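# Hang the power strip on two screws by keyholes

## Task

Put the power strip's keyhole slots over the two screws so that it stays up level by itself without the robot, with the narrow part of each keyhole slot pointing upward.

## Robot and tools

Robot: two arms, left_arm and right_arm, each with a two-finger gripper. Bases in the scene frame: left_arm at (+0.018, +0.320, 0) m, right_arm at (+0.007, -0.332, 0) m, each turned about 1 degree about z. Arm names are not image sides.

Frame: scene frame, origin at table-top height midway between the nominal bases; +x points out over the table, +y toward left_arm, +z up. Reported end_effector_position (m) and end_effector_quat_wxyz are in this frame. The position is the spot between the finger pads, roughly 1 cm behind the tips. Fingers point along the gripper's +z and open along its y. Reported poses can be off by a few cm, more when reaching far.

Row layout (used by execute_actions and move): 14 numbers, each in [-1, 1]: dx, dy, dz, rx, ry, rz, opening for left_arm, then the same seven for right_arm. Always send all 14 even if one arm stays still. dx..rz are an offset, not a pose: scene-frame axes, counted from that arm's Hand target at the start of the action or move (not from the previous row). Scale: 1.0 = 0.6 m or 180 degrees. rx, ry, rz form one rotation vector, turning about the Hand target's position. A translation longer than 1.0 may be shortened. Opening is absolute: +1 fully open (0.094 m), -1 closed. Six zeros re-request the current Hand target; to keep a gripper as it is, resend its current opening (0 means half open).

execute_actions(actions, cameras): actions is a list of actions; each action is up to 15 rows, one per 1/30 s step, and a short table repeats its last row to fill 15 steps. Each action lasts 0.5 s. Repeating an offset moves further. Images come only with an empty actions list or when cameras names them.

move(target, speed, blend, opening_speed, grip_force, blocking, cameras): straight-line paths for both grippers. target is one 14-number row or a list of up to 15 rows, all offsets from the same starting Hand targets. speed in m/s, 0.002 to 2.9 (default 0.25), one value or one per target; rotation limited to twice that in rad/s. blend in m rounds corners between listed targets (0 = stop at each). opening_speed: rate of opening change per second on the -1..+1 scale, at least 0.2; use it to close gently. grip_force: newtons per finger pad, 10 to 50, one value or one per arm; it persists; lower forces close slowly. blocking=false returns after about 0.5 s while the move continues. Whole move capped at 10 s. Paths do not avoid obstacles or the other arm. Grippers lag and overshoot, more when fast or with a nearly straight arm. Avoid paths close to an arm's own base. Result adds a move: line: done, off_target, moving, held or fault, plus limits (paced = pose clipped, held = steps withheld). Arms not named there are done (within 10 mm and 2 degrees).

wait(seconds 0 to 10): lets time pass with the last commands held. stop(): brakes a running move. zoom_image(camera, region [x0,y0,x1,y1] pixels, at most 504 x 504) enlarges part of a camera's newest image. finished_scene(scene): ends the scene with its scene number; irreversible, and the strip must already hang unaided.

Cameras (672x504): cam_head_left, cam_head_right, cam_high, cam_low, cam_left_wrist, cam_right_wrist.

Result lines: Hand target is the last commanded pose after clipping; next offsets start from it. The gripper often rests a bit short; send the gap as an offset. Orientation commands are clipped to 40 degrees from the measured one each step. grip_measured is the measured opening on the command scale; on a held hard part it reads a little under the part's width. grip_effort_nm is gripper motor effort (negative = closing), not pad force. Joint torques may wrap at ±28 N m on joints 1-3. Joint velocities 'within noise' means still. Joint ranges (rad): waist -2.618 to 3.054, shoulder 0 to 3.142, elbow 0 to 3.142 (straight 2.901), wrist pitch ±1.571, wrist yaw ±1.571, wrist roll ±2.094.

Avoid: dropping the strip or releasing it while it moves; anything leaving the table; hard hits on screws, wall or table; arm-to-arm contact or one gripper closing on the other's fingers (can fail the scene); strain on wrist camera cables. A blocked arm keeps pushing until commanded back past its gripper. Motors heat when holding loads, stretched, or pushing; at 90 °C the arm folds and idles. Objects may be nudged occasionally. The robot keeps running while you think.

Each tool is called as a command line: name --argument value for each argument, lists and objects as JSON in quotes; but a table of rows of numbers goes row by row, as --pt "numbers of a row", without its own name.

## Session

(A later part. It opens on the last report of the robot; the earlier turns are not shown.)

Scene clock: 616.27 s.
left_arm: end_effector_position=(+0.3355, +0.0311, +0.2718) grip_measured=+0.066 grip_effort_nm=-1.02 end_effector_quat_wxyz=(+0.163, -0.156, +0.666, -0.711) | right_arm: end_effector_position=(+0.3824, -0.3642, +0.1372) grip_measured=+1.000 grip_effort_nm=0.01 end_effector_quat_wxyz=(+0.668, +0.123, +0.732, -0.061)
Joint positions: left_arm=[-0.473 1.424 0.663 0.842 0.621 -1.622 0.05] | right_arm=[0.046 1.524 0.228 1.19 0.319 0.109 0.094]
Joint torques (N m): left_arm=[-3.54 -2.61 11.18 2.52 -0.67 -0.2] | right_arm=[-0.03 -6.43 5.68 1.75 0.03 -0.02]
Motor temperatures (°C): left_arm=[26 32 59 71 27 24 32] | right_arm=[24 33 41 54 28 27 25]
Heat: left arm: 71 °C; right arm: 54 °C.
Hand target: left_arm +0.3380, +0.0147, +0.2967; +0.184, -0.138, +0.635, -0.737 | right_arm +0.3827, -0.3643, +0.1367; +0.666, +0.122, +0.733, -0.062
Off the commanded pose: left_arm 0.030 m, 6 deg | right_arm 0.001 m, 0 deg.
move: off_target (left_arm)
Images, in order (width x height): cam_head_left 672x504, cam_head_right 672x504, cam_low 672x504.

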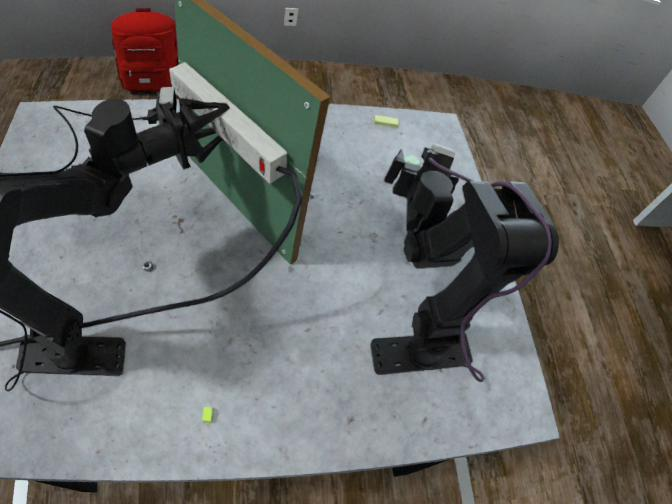

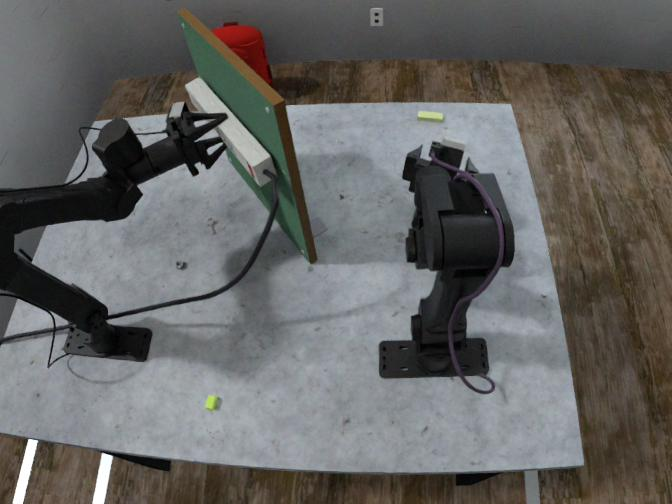

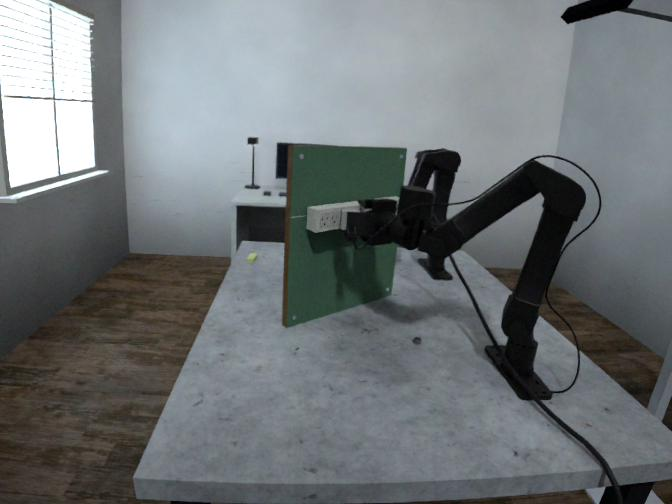

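move --target '[-0.018,0.05,-0.01,0,0,0,-0.06,0,0,0,0,0,0,1]' --speed 0.06 --cameras '["cam_head_left","cam_head_right","cam_low"]'

zoom_image --camera "cam_low" --region '[280, 140, 430, 290]'

zoom_image --camera "cam_head_right" --region '[170, 80, 290, 200]'

zoom_image --camera "cam_head_left" --region '[160, 60, 300, 200]'

Scene clock: 622.53 s.
left_arm: end_effector_position=(+0.3297, +0.0379, +0.2605) grip_measured=+0.066 grip_effort_nm=-1.02 end_effector_quat_wxyz=(+0.158, -0.154, +0.666, -0.713) | right_arm: end_effector_position=(+0.3824, -0.3642, +0.1372) grip_measured=+1.000 grip_effort_nm=0.01 end_effector_quat_wxyz=(+0.668, +0.123, +0.732, -0.061)
Joint positions: left_arm=[-0.455 1.424 0.609 0.899 0.649 -1.63 0.05] | right_arm=[0.046 1.524 0.228 1.19 0.319 0.109 0.094]
Joint torques (N m): left_arm=[0.55 -7.82 7.41 2.32 -0.14 -0.31] | right_arm=[-0.05 -6.42 5.68 1.75 0.03 -0.02]
Motor temperatures (°C): left_arm=[26 31 59 71 27 24 32] | right_arm=[24 33 41 54 28 27 25]
Heat: left arm: 71 °C; right arm: 54 °C.
Hand target: left_arm +0.3272, +0.0446, +0.2907; +0.183, -0.138, +0.635, -0.737 | right_arm +0.3827, -0.3643, +0.1367; +0.666, +0.122, +0.733, -0.062
Off the commanded pose: left_arm 0.031 m, 6 deg | right_arm 0.001 m, 0 deg.
move: off_target (left_arm)
Images, in order (width x height): cam_head_left 672x504, cam_head_right 672x504, cam_low 672x504.

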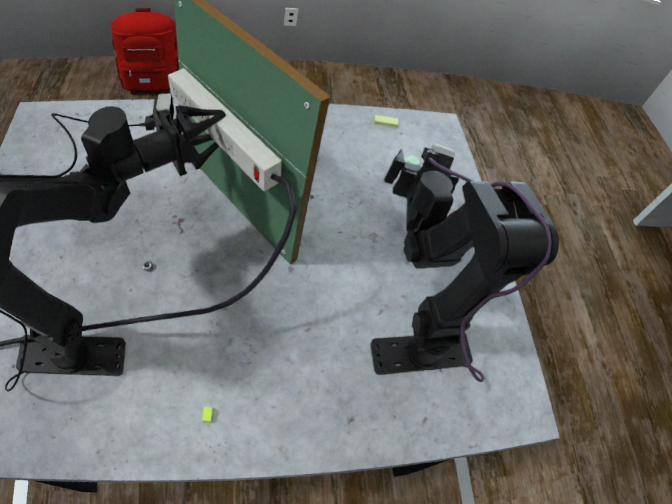

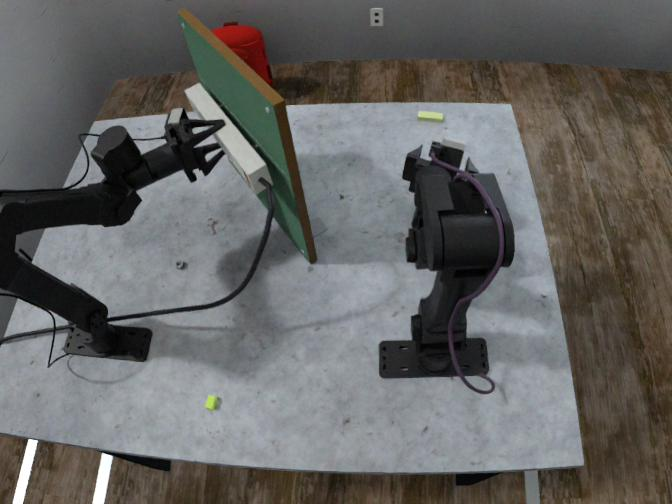

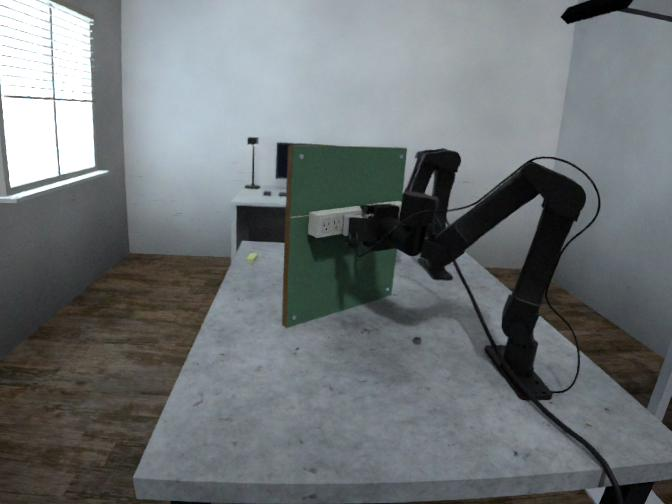

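Scaled by 3.360 from the camera's 672x504 image, which has a finer 960x720 frame.

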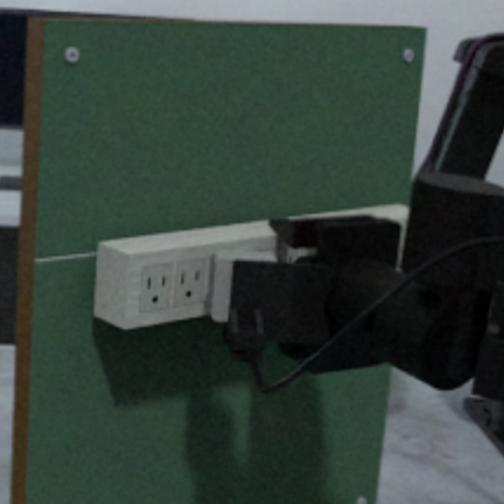

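Scaled by 4.200 from the camera's 672x504 image, which has a finer 960x720 frame.

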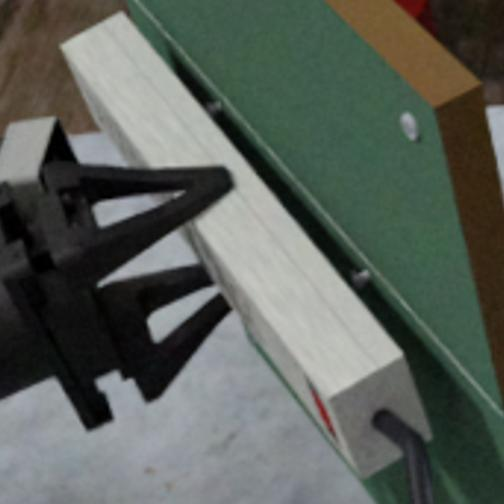

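Scaled by 3.600 from the camera's 672x504 image, which has a finer 960x720 frame.

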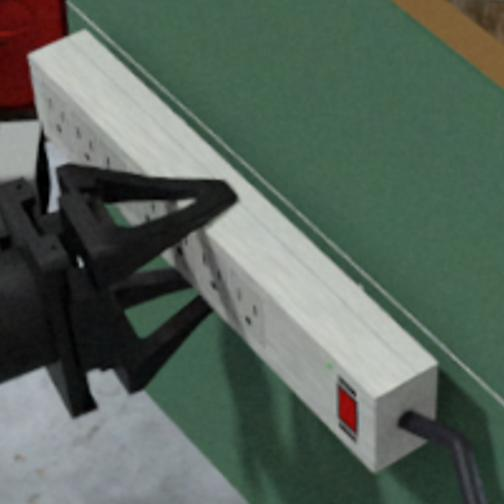

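move --pt "-0.016 -0.005 0.05 0.009 0.006 0 -0.06 0 0 0 0 0 0 1" --pt "-0.001 -0.033 0.042 0.009 0.006 0 -0.06 0 0 0 0 0 0 1" --speed 0.08 --cameras '["cam_head_left","cam_head_right","cam_low"]'

zoom_image --camera "cam_low" --region '[280, 140, 430, 290]'

zoom_image --camera "cam_head_right" --region '[170, 80, 290, 200]'

Scene clock: 647.17 s.
left_arm: end_effector_position=(+0.3191, +0.0284, +0.2739) grip_measured=+0.066 grip_effort_nm=-1.02 end_effector_quat_wxyz=(+0.144, -0.166, +0.682, -0.697) | right_arm: end_effector_position=(+0.3824, -0.3642, +0.1372) grip_measured=+1.000 grip_effort_nm=0.01 end_effector_quat_wxyz=(+0.668, +0.123, +0.732, -0.061)
Joint positions: left_arm=[-0.505 1.335 0.666 0.685 0.603 -1.615 0.05] | right_arm=[0.046 1.524 0.228 1.19 0.319 0.109 0.094]
Joint torques (N m): left_arm=[-0.43 -4.64 13.29 2.34 -0.26 -0.11] | right_arm=[-0.05 -6.43 5.68 1.75 0.04 -0.02]
Motor temperatures (°C): left_arm=[25 32 54 67 26 24 32] | right_arm=[24 33 41 54 28 27 25]
Heat: left arm: 67 °C; right arm: 54 °C.
Hand target: left_arm +0.3265, +0.0248, +0.3159; +0.179, -0.142, +0.647, -0.727 | right_arm +0.3827, -0.3643, +0.1367; +0.666, +0.122, +0.733, -0.062
Off the commanded pose: left_arm 0.043 m, 7 deg | right_arm 0.001 m, 0 deg.
move: off_target (left_arm)
Images, in order (width x height): cam_head_left 672x504, cam_head_right 672x504, cam_low 672x504.

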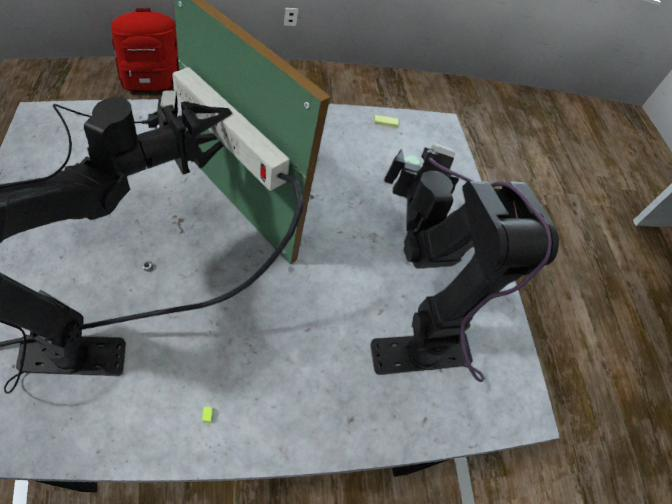

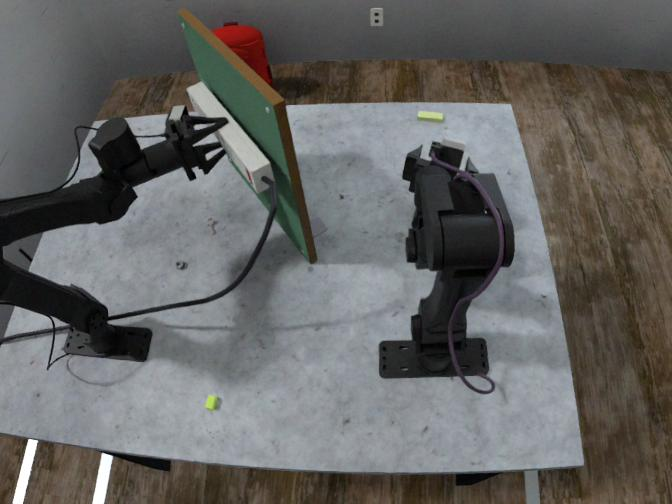

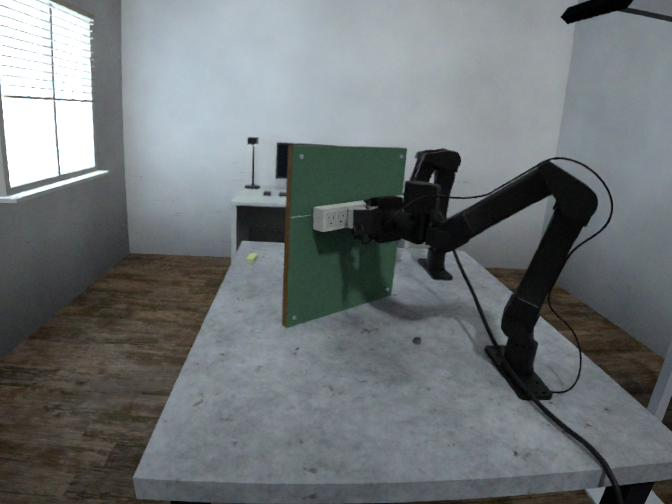

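Scaled by 3.360 from the camera's 672x504 image, which has a finer 960x720 frame.

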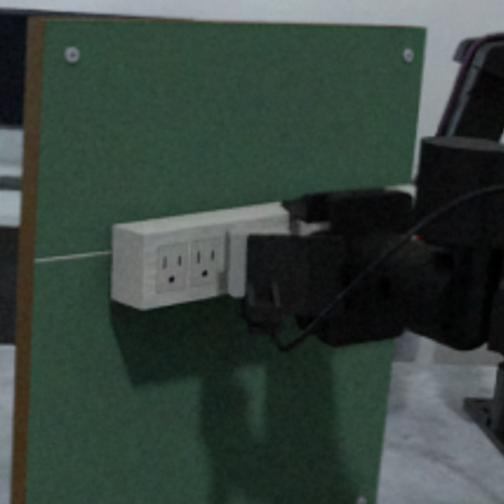

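Scaled by 4.200 from the camera's 672x504 image, which has a finer 960x720 frame.

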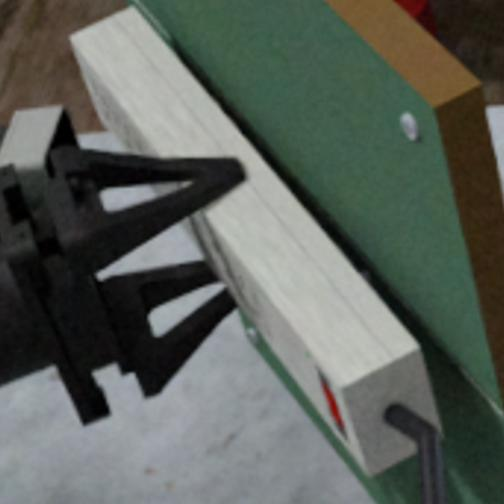

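move --target '[0.014,-0.024,0.016,0,0,0,-0.06,0,0,0,0,0,0,1]' --speed 0.06 --cameras '["cam_head_left","cam_head_right","cam_low"]'

zoom_image --camera "cam_low" --region '[280, 140, 430, 290]'

zoom_image --camera "cam_head_right" --region '[170, 80, 290, 200]'

Scene clock: 650.93 s.
left_arm: end_effector_position=(+0.3222, +0.0205, +0.2818) grip_measured=+0.066 grip_effort_nm=-1.02 end_effector_quat_wxyz=(+0.145, -0.164, +0.682, -0.698) | right_arm: end_effector_position=(+0.3824, -0.3642, +0.1372) grip_measured=+1.000 grip_effort_nm=0.01 end_effector_quat_wxyz=(+0.668, +0.123, +0.732, -0.061)
Joint positions: left_arm=[-0.523 1.353 0.709 0.665 0.588 -1.614 0.05] | right_arm=[0.046 1.524 0.228 1.19 0.319 0.109 0.094]
Joint torques (N m): left_arm=[-1.14 -3.17 15.58 2.29 -0.5 -0.11] | right_arm=[-0.05 -6.43 5.67 1.75 0.03 -0.02]
Motor temperatures (°C): left_arm=[25 32 54 68 26 24 32] | right_arm=[24 33 41 54 28 27 25]
Heat: left arm: 68 °C; right arm: 54 °C.
Hand target: left_arm +0.3350, +0.0104, +0.3254; +0.179, -0.143, +0.647, -0.727 | right_arm +0.3827, -0.3643, +0.1367; +0.666, +0.122, +0.733, -0.062
Off the commanded pose: left_arm 0.047 m, 7 deg | right_arm 0.001 m, 0 deg.
move: off_target (left_arm)
Images, in order (width x height): cam_head_left 672x504, cam_head_right 672x504, cam_low 672x504.

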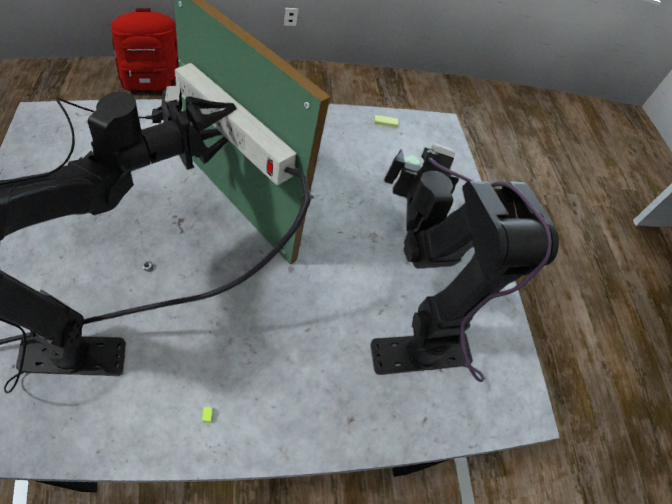

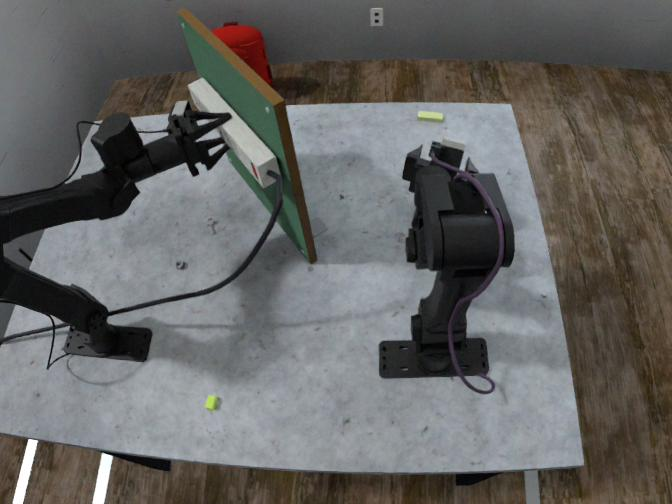

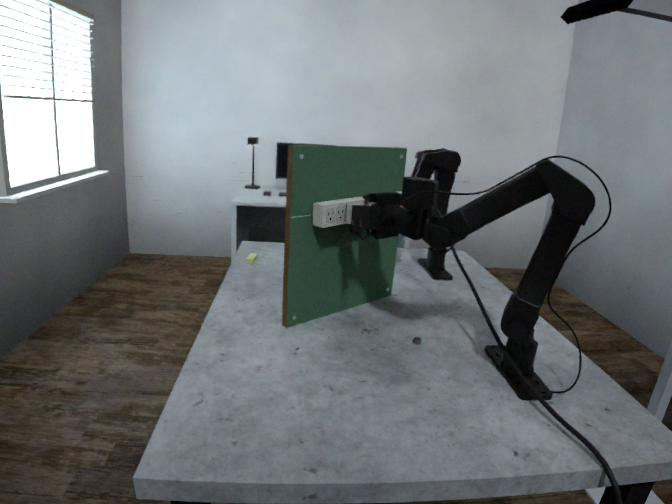

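Scaled by 3.360 from the camera's 672x504 image, which has a finer 960x720 frame.

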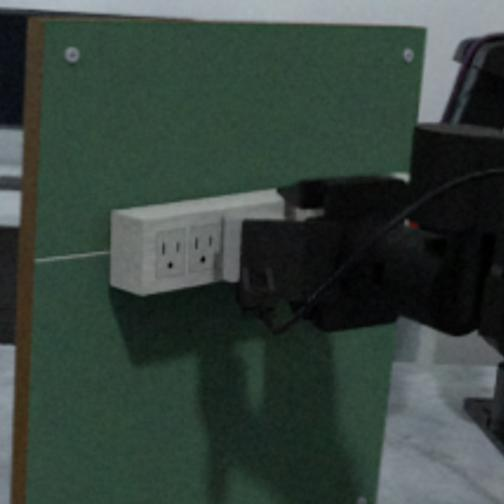

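Scaled by 4.200 from the camera's 672x504 image, which has a finer 960x720 frame.

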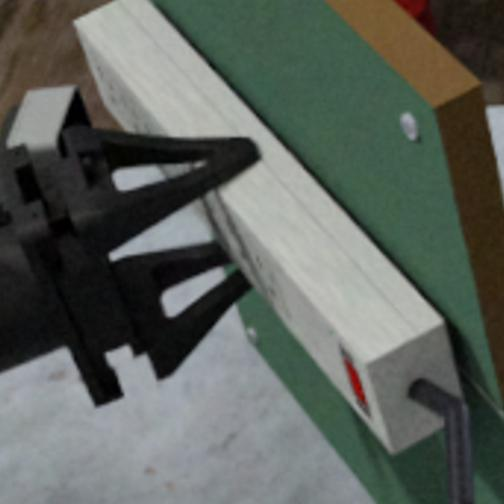

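move --pt "-0.004 0.006 -0.012 0 0 0 -0.06 0 0 0 0 0 0 1" --pt "0.0 -0.006 -0.03 0 0 0 -0.06 0 0 0 0 0 0 1" --speed 0.04 --cameras '["cam_head_left","cam_head_right","cam_low"]'

zoom_image --camera "cam_low" --region '[280, 140, 430, 290]'

zoom_image --camera "cam_head_right" --region '[170, 80, 290, 200]'

Scene clock: 657.30 s.
left_arm: end_effector_position=(+0.3222, +0.0196, +0.2821) grip_measured=+0.066 grip_effort_nm=-1.02 end_effector_quat_wxyz=(+0.143, -0.157, +0.680, -0.701) | right_arm: end_effector_position=(+0.3824, -0.3642, +0.1372) grip_measured=+1.000 grip_effort_nm=0.01 end_effector_quat_wxyz=(+0.668, +0.123, +0.732, -0.061)
Joint positions: left_arm=[-0.52 1.363 0.709 0.684 0.602 -1.614 0.05] | right_arm=[0.046 1.524 0.228 1.19 0.319 0.109 0.094]
Joint torques (N m): left_arm=[-2.36 -1.07 12.18 2.73 -0.77 -0.03] | right_arm=[-0.05 -6.45 5.7 1.76 0.03 -0.01]
Motor temperatures (°C): left_arm=[25 32 58 69 26 24 32] | right_arm=[24 33 41 54 28 27 25]
Heat: left arm: 69 °C; right arm: 54 °C.
Hand target: left_arm +0.3349, +0.0068, +0.3075; +0.179, -0.142, +0.647, -0.727 | right_arm +0.3827, -0.3643, +0.1367; +0.666, +0.122, +0.733, -0.062
Off the commanded pose: left_arm 0.031 m, 7 deg | right_arm 0.001 m, 0 deg.
move: off_target (left_arm)
Images, in order (width x height): cam_head_left 672x504, cam_head_right 672x504, cam_low 672x504.

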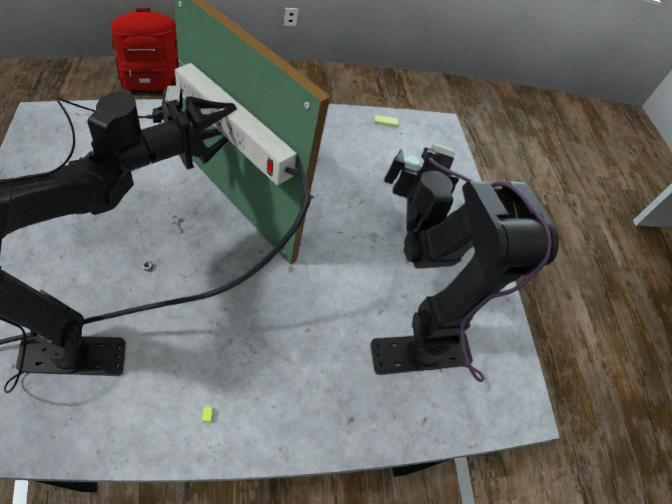

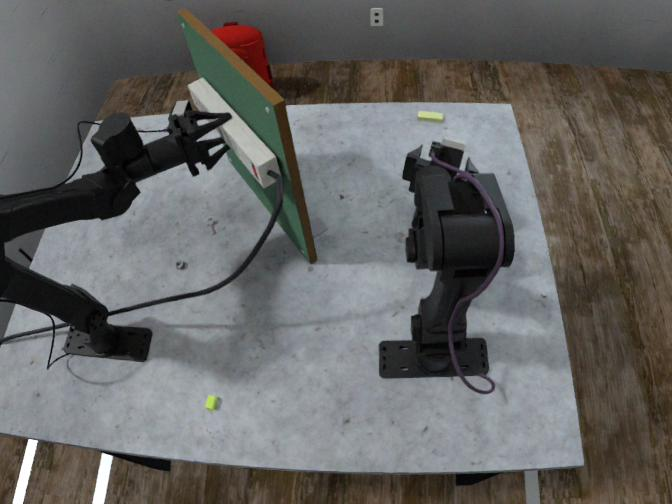

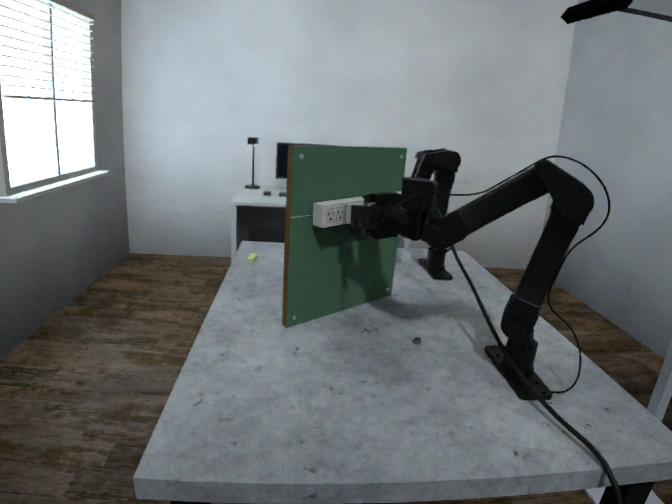

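Scaled by 3.360 from the camera's 672x504 image, which has a finer 960x720 frame.

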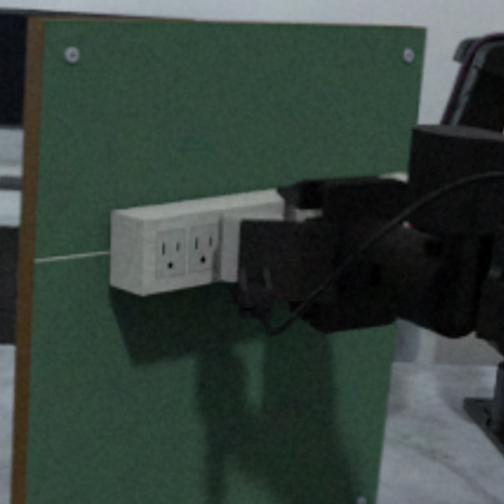

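Scaled by 4.200 from the camera's 672x504 image, which has a finer 960x720 frame.

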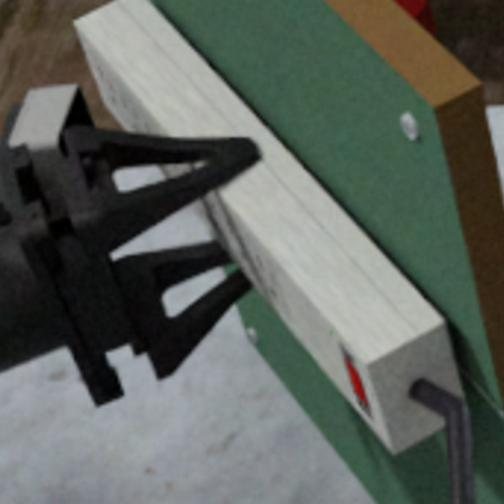

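move --pt "-0.003 0.006 -0.02 0 0 0 -0.06 0 0 0 0 0 0 1" --pt "-0.003 0.006 -0.045 0 0 0 -0.06 0 0 0 0 0 0 1" --speed 0.05 --cameras '["cam_head_left","cam_head_right","cam_low"]'

zoom_image --camera "cam_low" --region '[280, 140, 430, 290]'

zoom_image --camera "cam_head_right" --region '[170, 80, 290, 200]'

Scene clock: 663.10 s.
left_arm: end_effector_position=(+0.3211, +0.0211, +0.2790) grip_measured=+0.066 grip_effort_nm=-1.02 end_effector_quat_wxyz=(-0.155, +0.140, -0.654, +0.727) | right_arm: end_effector_position=(+0.3824, -0.3642, +0.1372) grip_measured=+1.000 grip_effort_nm=0.01 end_effector_quat_wxyz=(+0.668, +0.123, +0.732, -0.061)
Joint positions: left_arm=[-0.515 1.418 0.644 0.902 0.612 -1.646 0.05] | right_arm=[0.046 1.524 0.228 1.19 0.319 0.109 0.094]
Joint torques (N m): left_arm=[-2.36 -1.07 10.78 1.92 -0.83 0.37] | right_arm=[-0.05 -6.45 5.67 1.74 0.02 -0.02]
Motor temperatures (°C): left_arm=[25 32 58 71 27 24 32] | right_arm=[24 33 41 54 28 27 25]
Heat: left arm: 71 °C; right arm: 54 °C.
Hand target: left_arm +0.3331, +0.0104, +0.2805; -0.179, +0.142, -0.647, +0.727 | right_arm +0.3827, -0.3643, +0.1367; +0.666, +0.122, +0.733, -0.062
Off the commanded pose: left_arm 0.016 m, 3 deg | right_arm 0.001 m, 0 deg.
move: off_target (left_arm)
Images, in order (width x height): cam_head_left 672x504, cam_head_right 672x504, cam_low 672x504.

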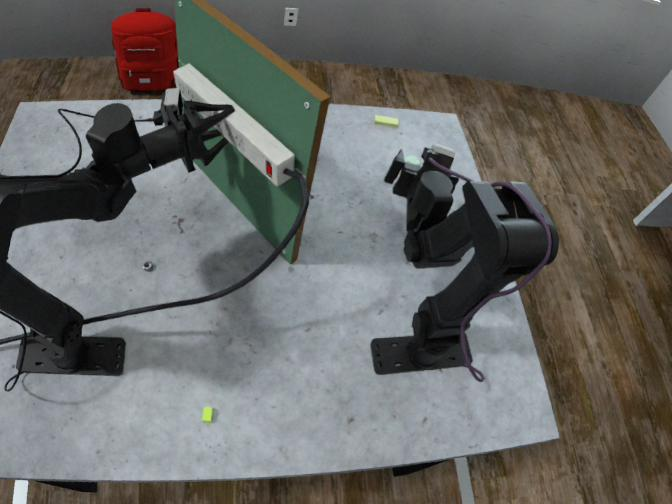

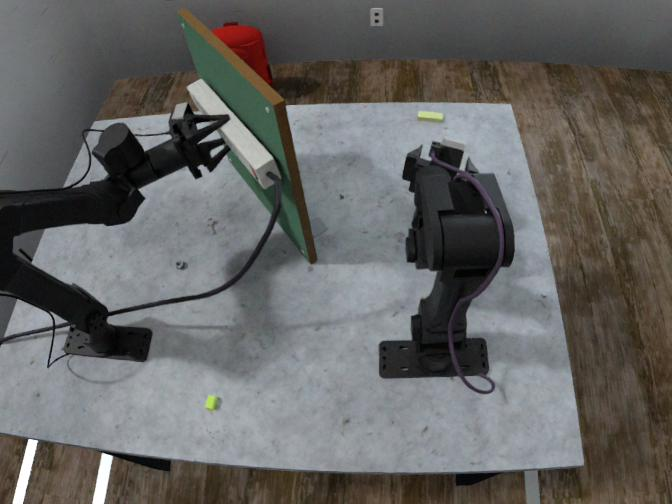

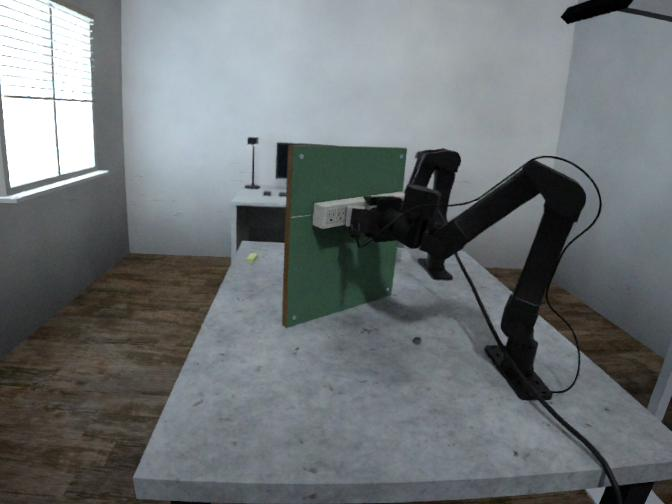

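Scaled by 3.360 from the camera's 672x504 image, which has a finer 960x720 frame.

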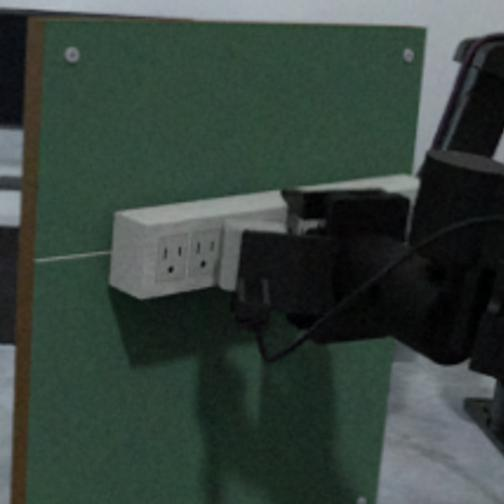

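Scaled by 4.200 from the camera's 672x504 image, which has a finer 960x720 frame.

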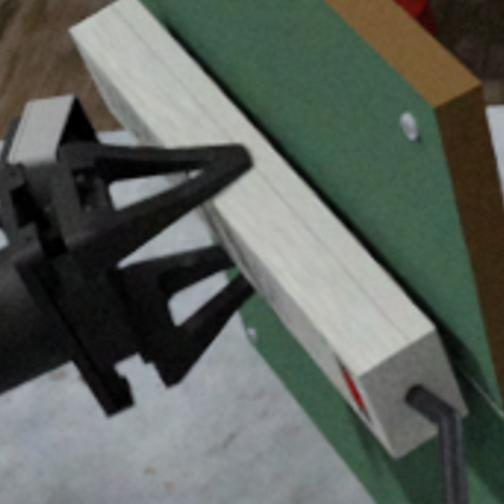

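move --target '[-0.02,0.028,0.0,0.01,0.006,0,-0.06,0,0,0,0,0,0,1]' --speed 0.06 --cameras '["cam_head_left","cam_head_right","cam_low"]'

zoom_image --camera "cam_head_right" --region '[170, 80, 290, 200]'

zoom_image --camera "cam_low" --region '[280, 140, 430, 290]'

Scene clock: 671.83 s.
left_arm: end_effector_position=(+0.3216, +0.0229, +0.2560) grip_measured=+0.066 grip_effort_nm=-1.02 end_effector_quat_wxyz=(+0.148, -0.157, +0.684, -0.697) | right_arm: end_effector_position=(+0.3824, -0.3642, +0.1372) grip_measured=+1.000 grip_effort_nm=0.01 end_effector_quat_wxyz=(+0.668, +0.123, +0.732, -0.061)
Joint positions: left_arm=[-0.514 1.401 0.635 0.784 0.602 -1.596 0.05] | right_arm=[0.046 1.524 0.228 1.19 0.319 0.109 0.094]
Joint torques (N m): left_arm=[-0.08 -7.21 7.46 2.16 -0.31 -0.05] | right_arm=[-0.05 -6.43 5.7 1.76 0.04 -0.02]
Motor temperatures (°C): left_arm=[26 31 56 68 27 24 32] | right_arm=[24 33 41 54 28 27 25]
Heat: left arm: 68 °C; right arm: 54 °C.
Hand target: left_arm +0.3212, +0.0273, +0.2806; +0.176, -0.146, +0.660, -0.715 | right_arm +0.3827, -0.3643, +0.1367; +0.666, +0.122, +0.733, -0.062
Off the commanded pose: left_arm 0.025 m, 5 deg | right_arm 0.001 m, 0 deg.
move: off_target (left_arm)
Images, in order (width x height): cam_head_left 672x504, cam_head_right 672x504, cam_low 672x504.

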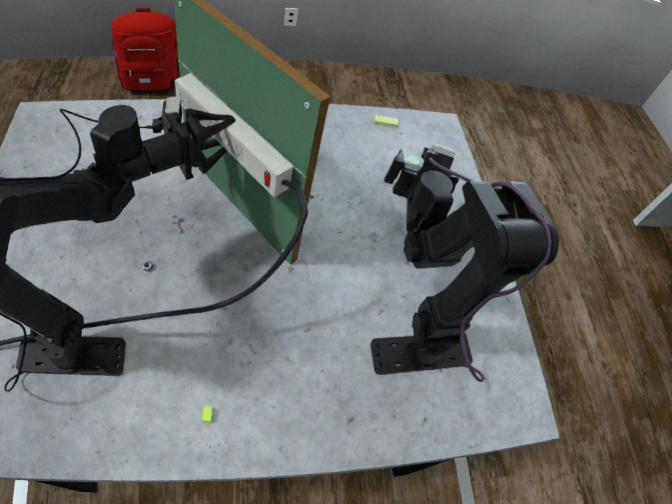

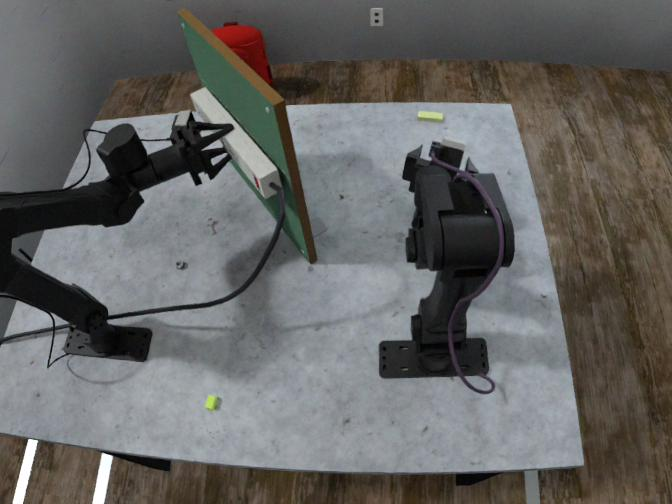

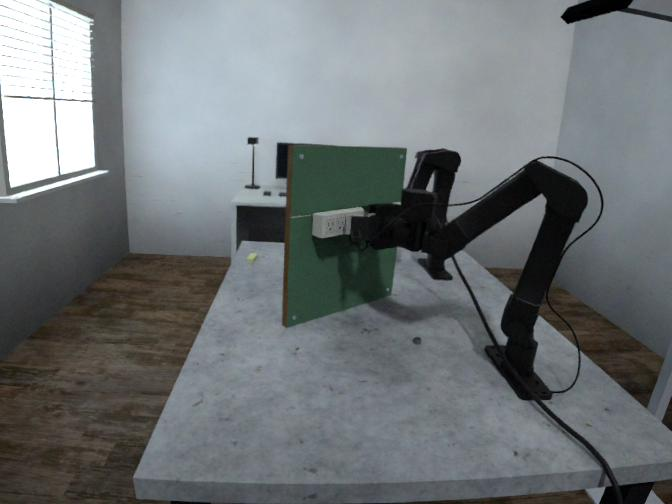

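Scaled by 4.200 from the camera's 672x504 image, which has a finer 960x720 frame.

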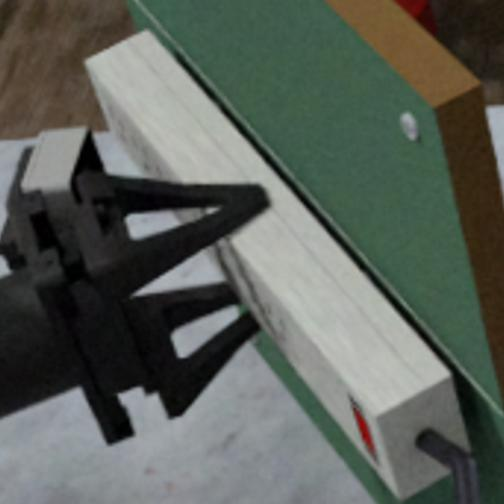

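Scaled by 3.360 from the camera's 672x504 image, which has a finer 960x720 frame.

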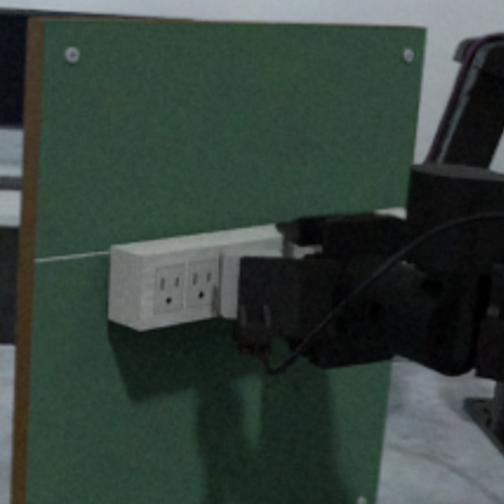

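move --target '[-0.018,0.035,0.012,0,0,0,-0.06,0,0,0,0,0,0,1]' --speed 0.06 --cameras '["cam_head_left","cam_head_right","cam_low"]'

zoom_image --camera "cam_head_right" --region '[170, 80, 290, 200]'

zoom_image --camera "cam_low" --region '[280, 140, 430, 290]'

Scene clock: 684.60 s.
left_arm: end_effector_position=(+0.3128, +0.0425, +0.2647) grip_measured=+0.066 grip_effort_nm=-1.02 end_effector_quat_wxyz=(+0.154, -0.159, +0.682, -0.697) | right_arm: end_effector_position=(+0.3824, -0.3642, +0.1372) grip_measured=+1.000 grip_effort_nm=0.01 end_effector_quat_wxyz=(+0.668, +0.123, +0.732, -0.061)
Joint positions: left_arm=[-0.47 1.302 0.596 0.728 0.634 -1.596 0.05] | right_arm=[0.046 1.524 0.228 1.19 0.319 0.109 0.094]
Joint torques (N m): left_arm=[0.58 -6.91 7.54 2.14 -0.04 -0.16] | right_arm=[-0.03 -6.43 5.68 1.75 0.03 -0.02]
Motor temperatures (°C): left_arm=[25 32 55 68 27 24 32] | right_arm=[24 33 41 54 28 27 25]
Heat: left arm: 68 °C; right arm: 54 °C.
Hand target: left_arm +0.3103, +0.0482, +0.2876; +0.175, -0.147, +0.660, -0.715 | right_arm +0.3827, -0.3643, +0.1367; +0.666, +0.122, +0.733, -0.062
Off the commanded pose: left_arm 0.024 m, 4 deg | right_arm 0.001 m, 0 deg.
move: off_target (left_arm)
Images, in order (width x height): cam_head_left 672x504, cam_head_right 672x504, cam_low 672x504.

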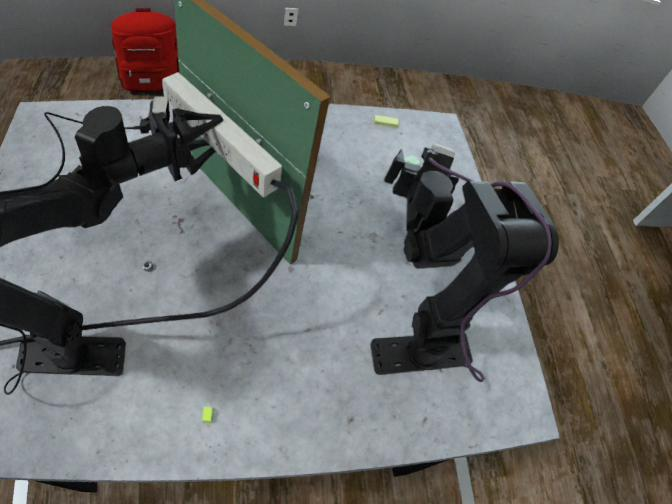

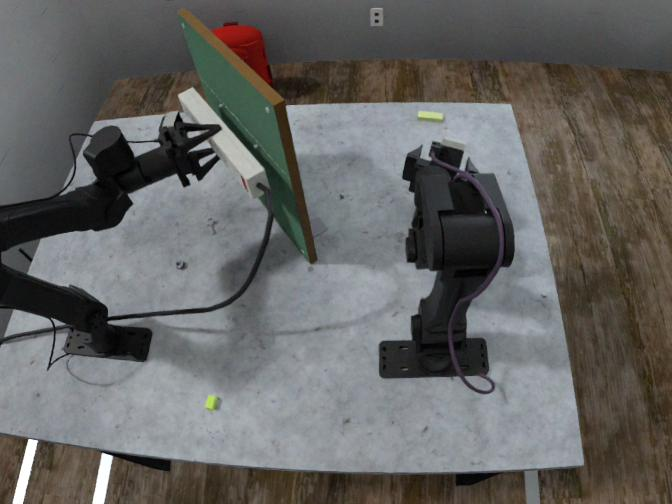

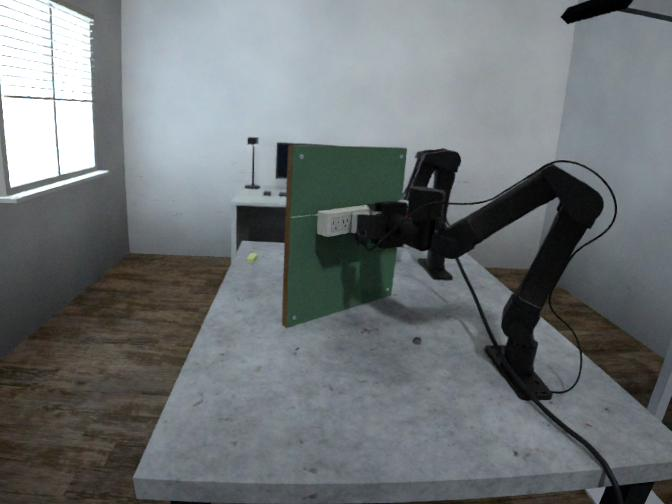

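Scaled by 4.200 from the camera's 672x504 image, which has a finer 960x720 frame.

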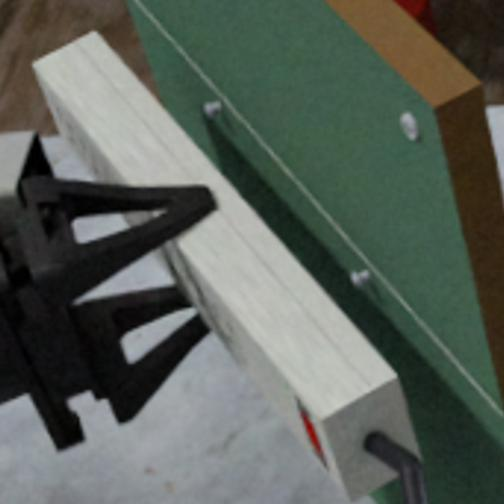

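Scaled by 3.360 from the camera's 672x504 image, which has a finer 960x720 frame.

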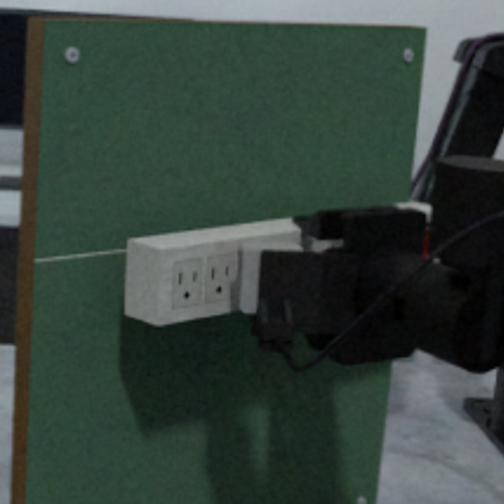

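move --pt "0.006 -0.015 0.04 0.005 0.003 0 -0.06 0 0 0 0 0 0 1" --pt "0.034 -0.06 0.052 0.006 0.004 0 -0.06 0 0 0 0 0 0 1" --speed 0.08 --cameras '["cam_head_left","cam_head_right","cam_low"]'

zoom_image --camera "cam_low" --region '[280, 140, 430, 290]'

zoom_image --camera "cam_head_left" --region '[160, 60, 300, 200]'

Scene clock: 694.97 s.
left_arm: end_effector_position=(+0.3201, +0.0180, +0.2823) grip_measured=+0.066 grip_effort_nm=-1.02 end_effector_quat_wxyz=(+0.141, -0.162, +0.697, -0.684) | right_arm: end_effector_position=(+0.3824, -0.3642, +0.1372) grip_measured=+1.000 grip_effort_nm=0.01 end_effector_quat_wxyz=(+0.668, +0.123, +0.732, -0.061)
Joint positions: left_arm=[-0.53 1.335 0.744 0.562 0.59 -1.58 0.05] | right_arm=[0.046 1.524 0.228 1.19 0.319 0.109 0.094]
Joint torques (N m): left_arm=[-0.5 -4 14.12 2.21 -0.45 -0.12] | right_arm=[-0.05 -6.45 5.68 1.75 0.04 -0.02]
Motor temperatures (°C): left_arm=[25 32 55 68 26 24 32] | right_arm=[24 33 41 54 28 27 25]
Heat: left arm: 68 °C; right arm: 54 °C.
Hand target: left_arm +0.3307, +0.0122, +0.3190; +0.173, -0.149, +0.668, -0.708 | right_arm +0.3827, -0.3643, +0.1367; +0.666, +0.122, +0.733, -0.062
Off the commanded pose: left_arm 0.038 m, 6 deg | right_arm 0.001 m, 0 deg.
move: off_target (left_arm)
Images, in order (width x height): cam_head_left 672x504, cam_head_right 672x504, cam_low 672x504.

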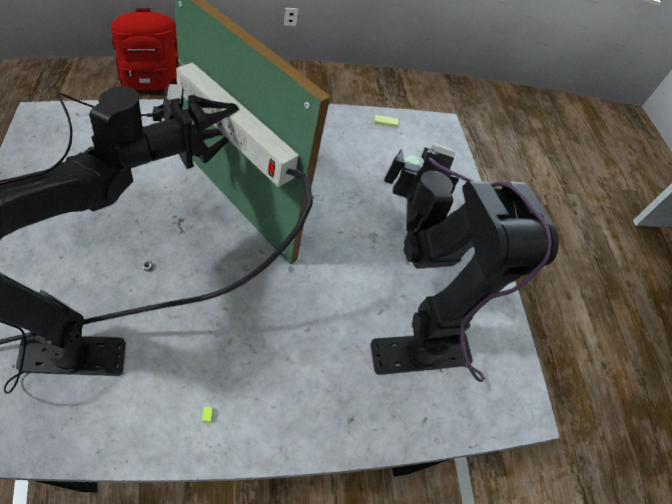

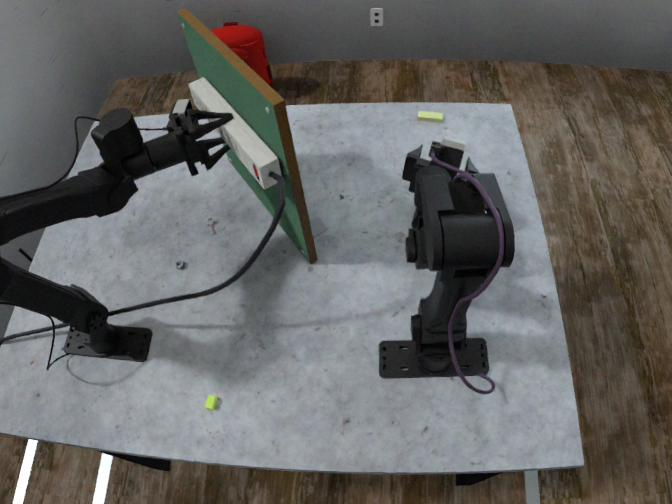

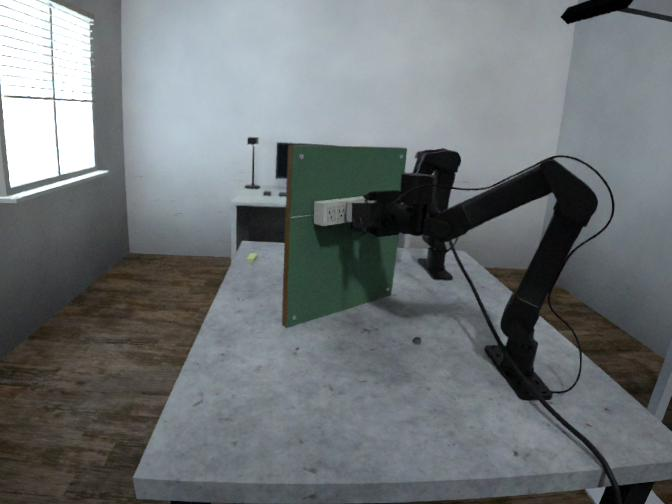

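Scaled by 3.360 from the camera's 672x504 image, which has a finer 960x720 frame.

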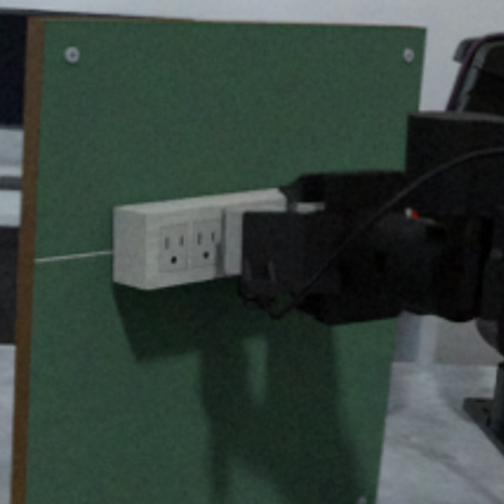

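Scaled by 3.600 from the camera's 672x504 image, which has a finer 960x720 frame.

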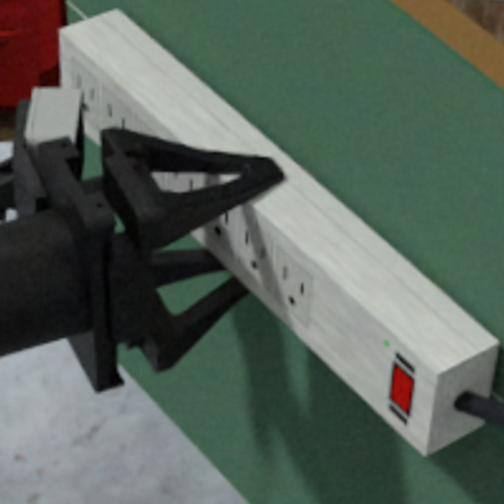

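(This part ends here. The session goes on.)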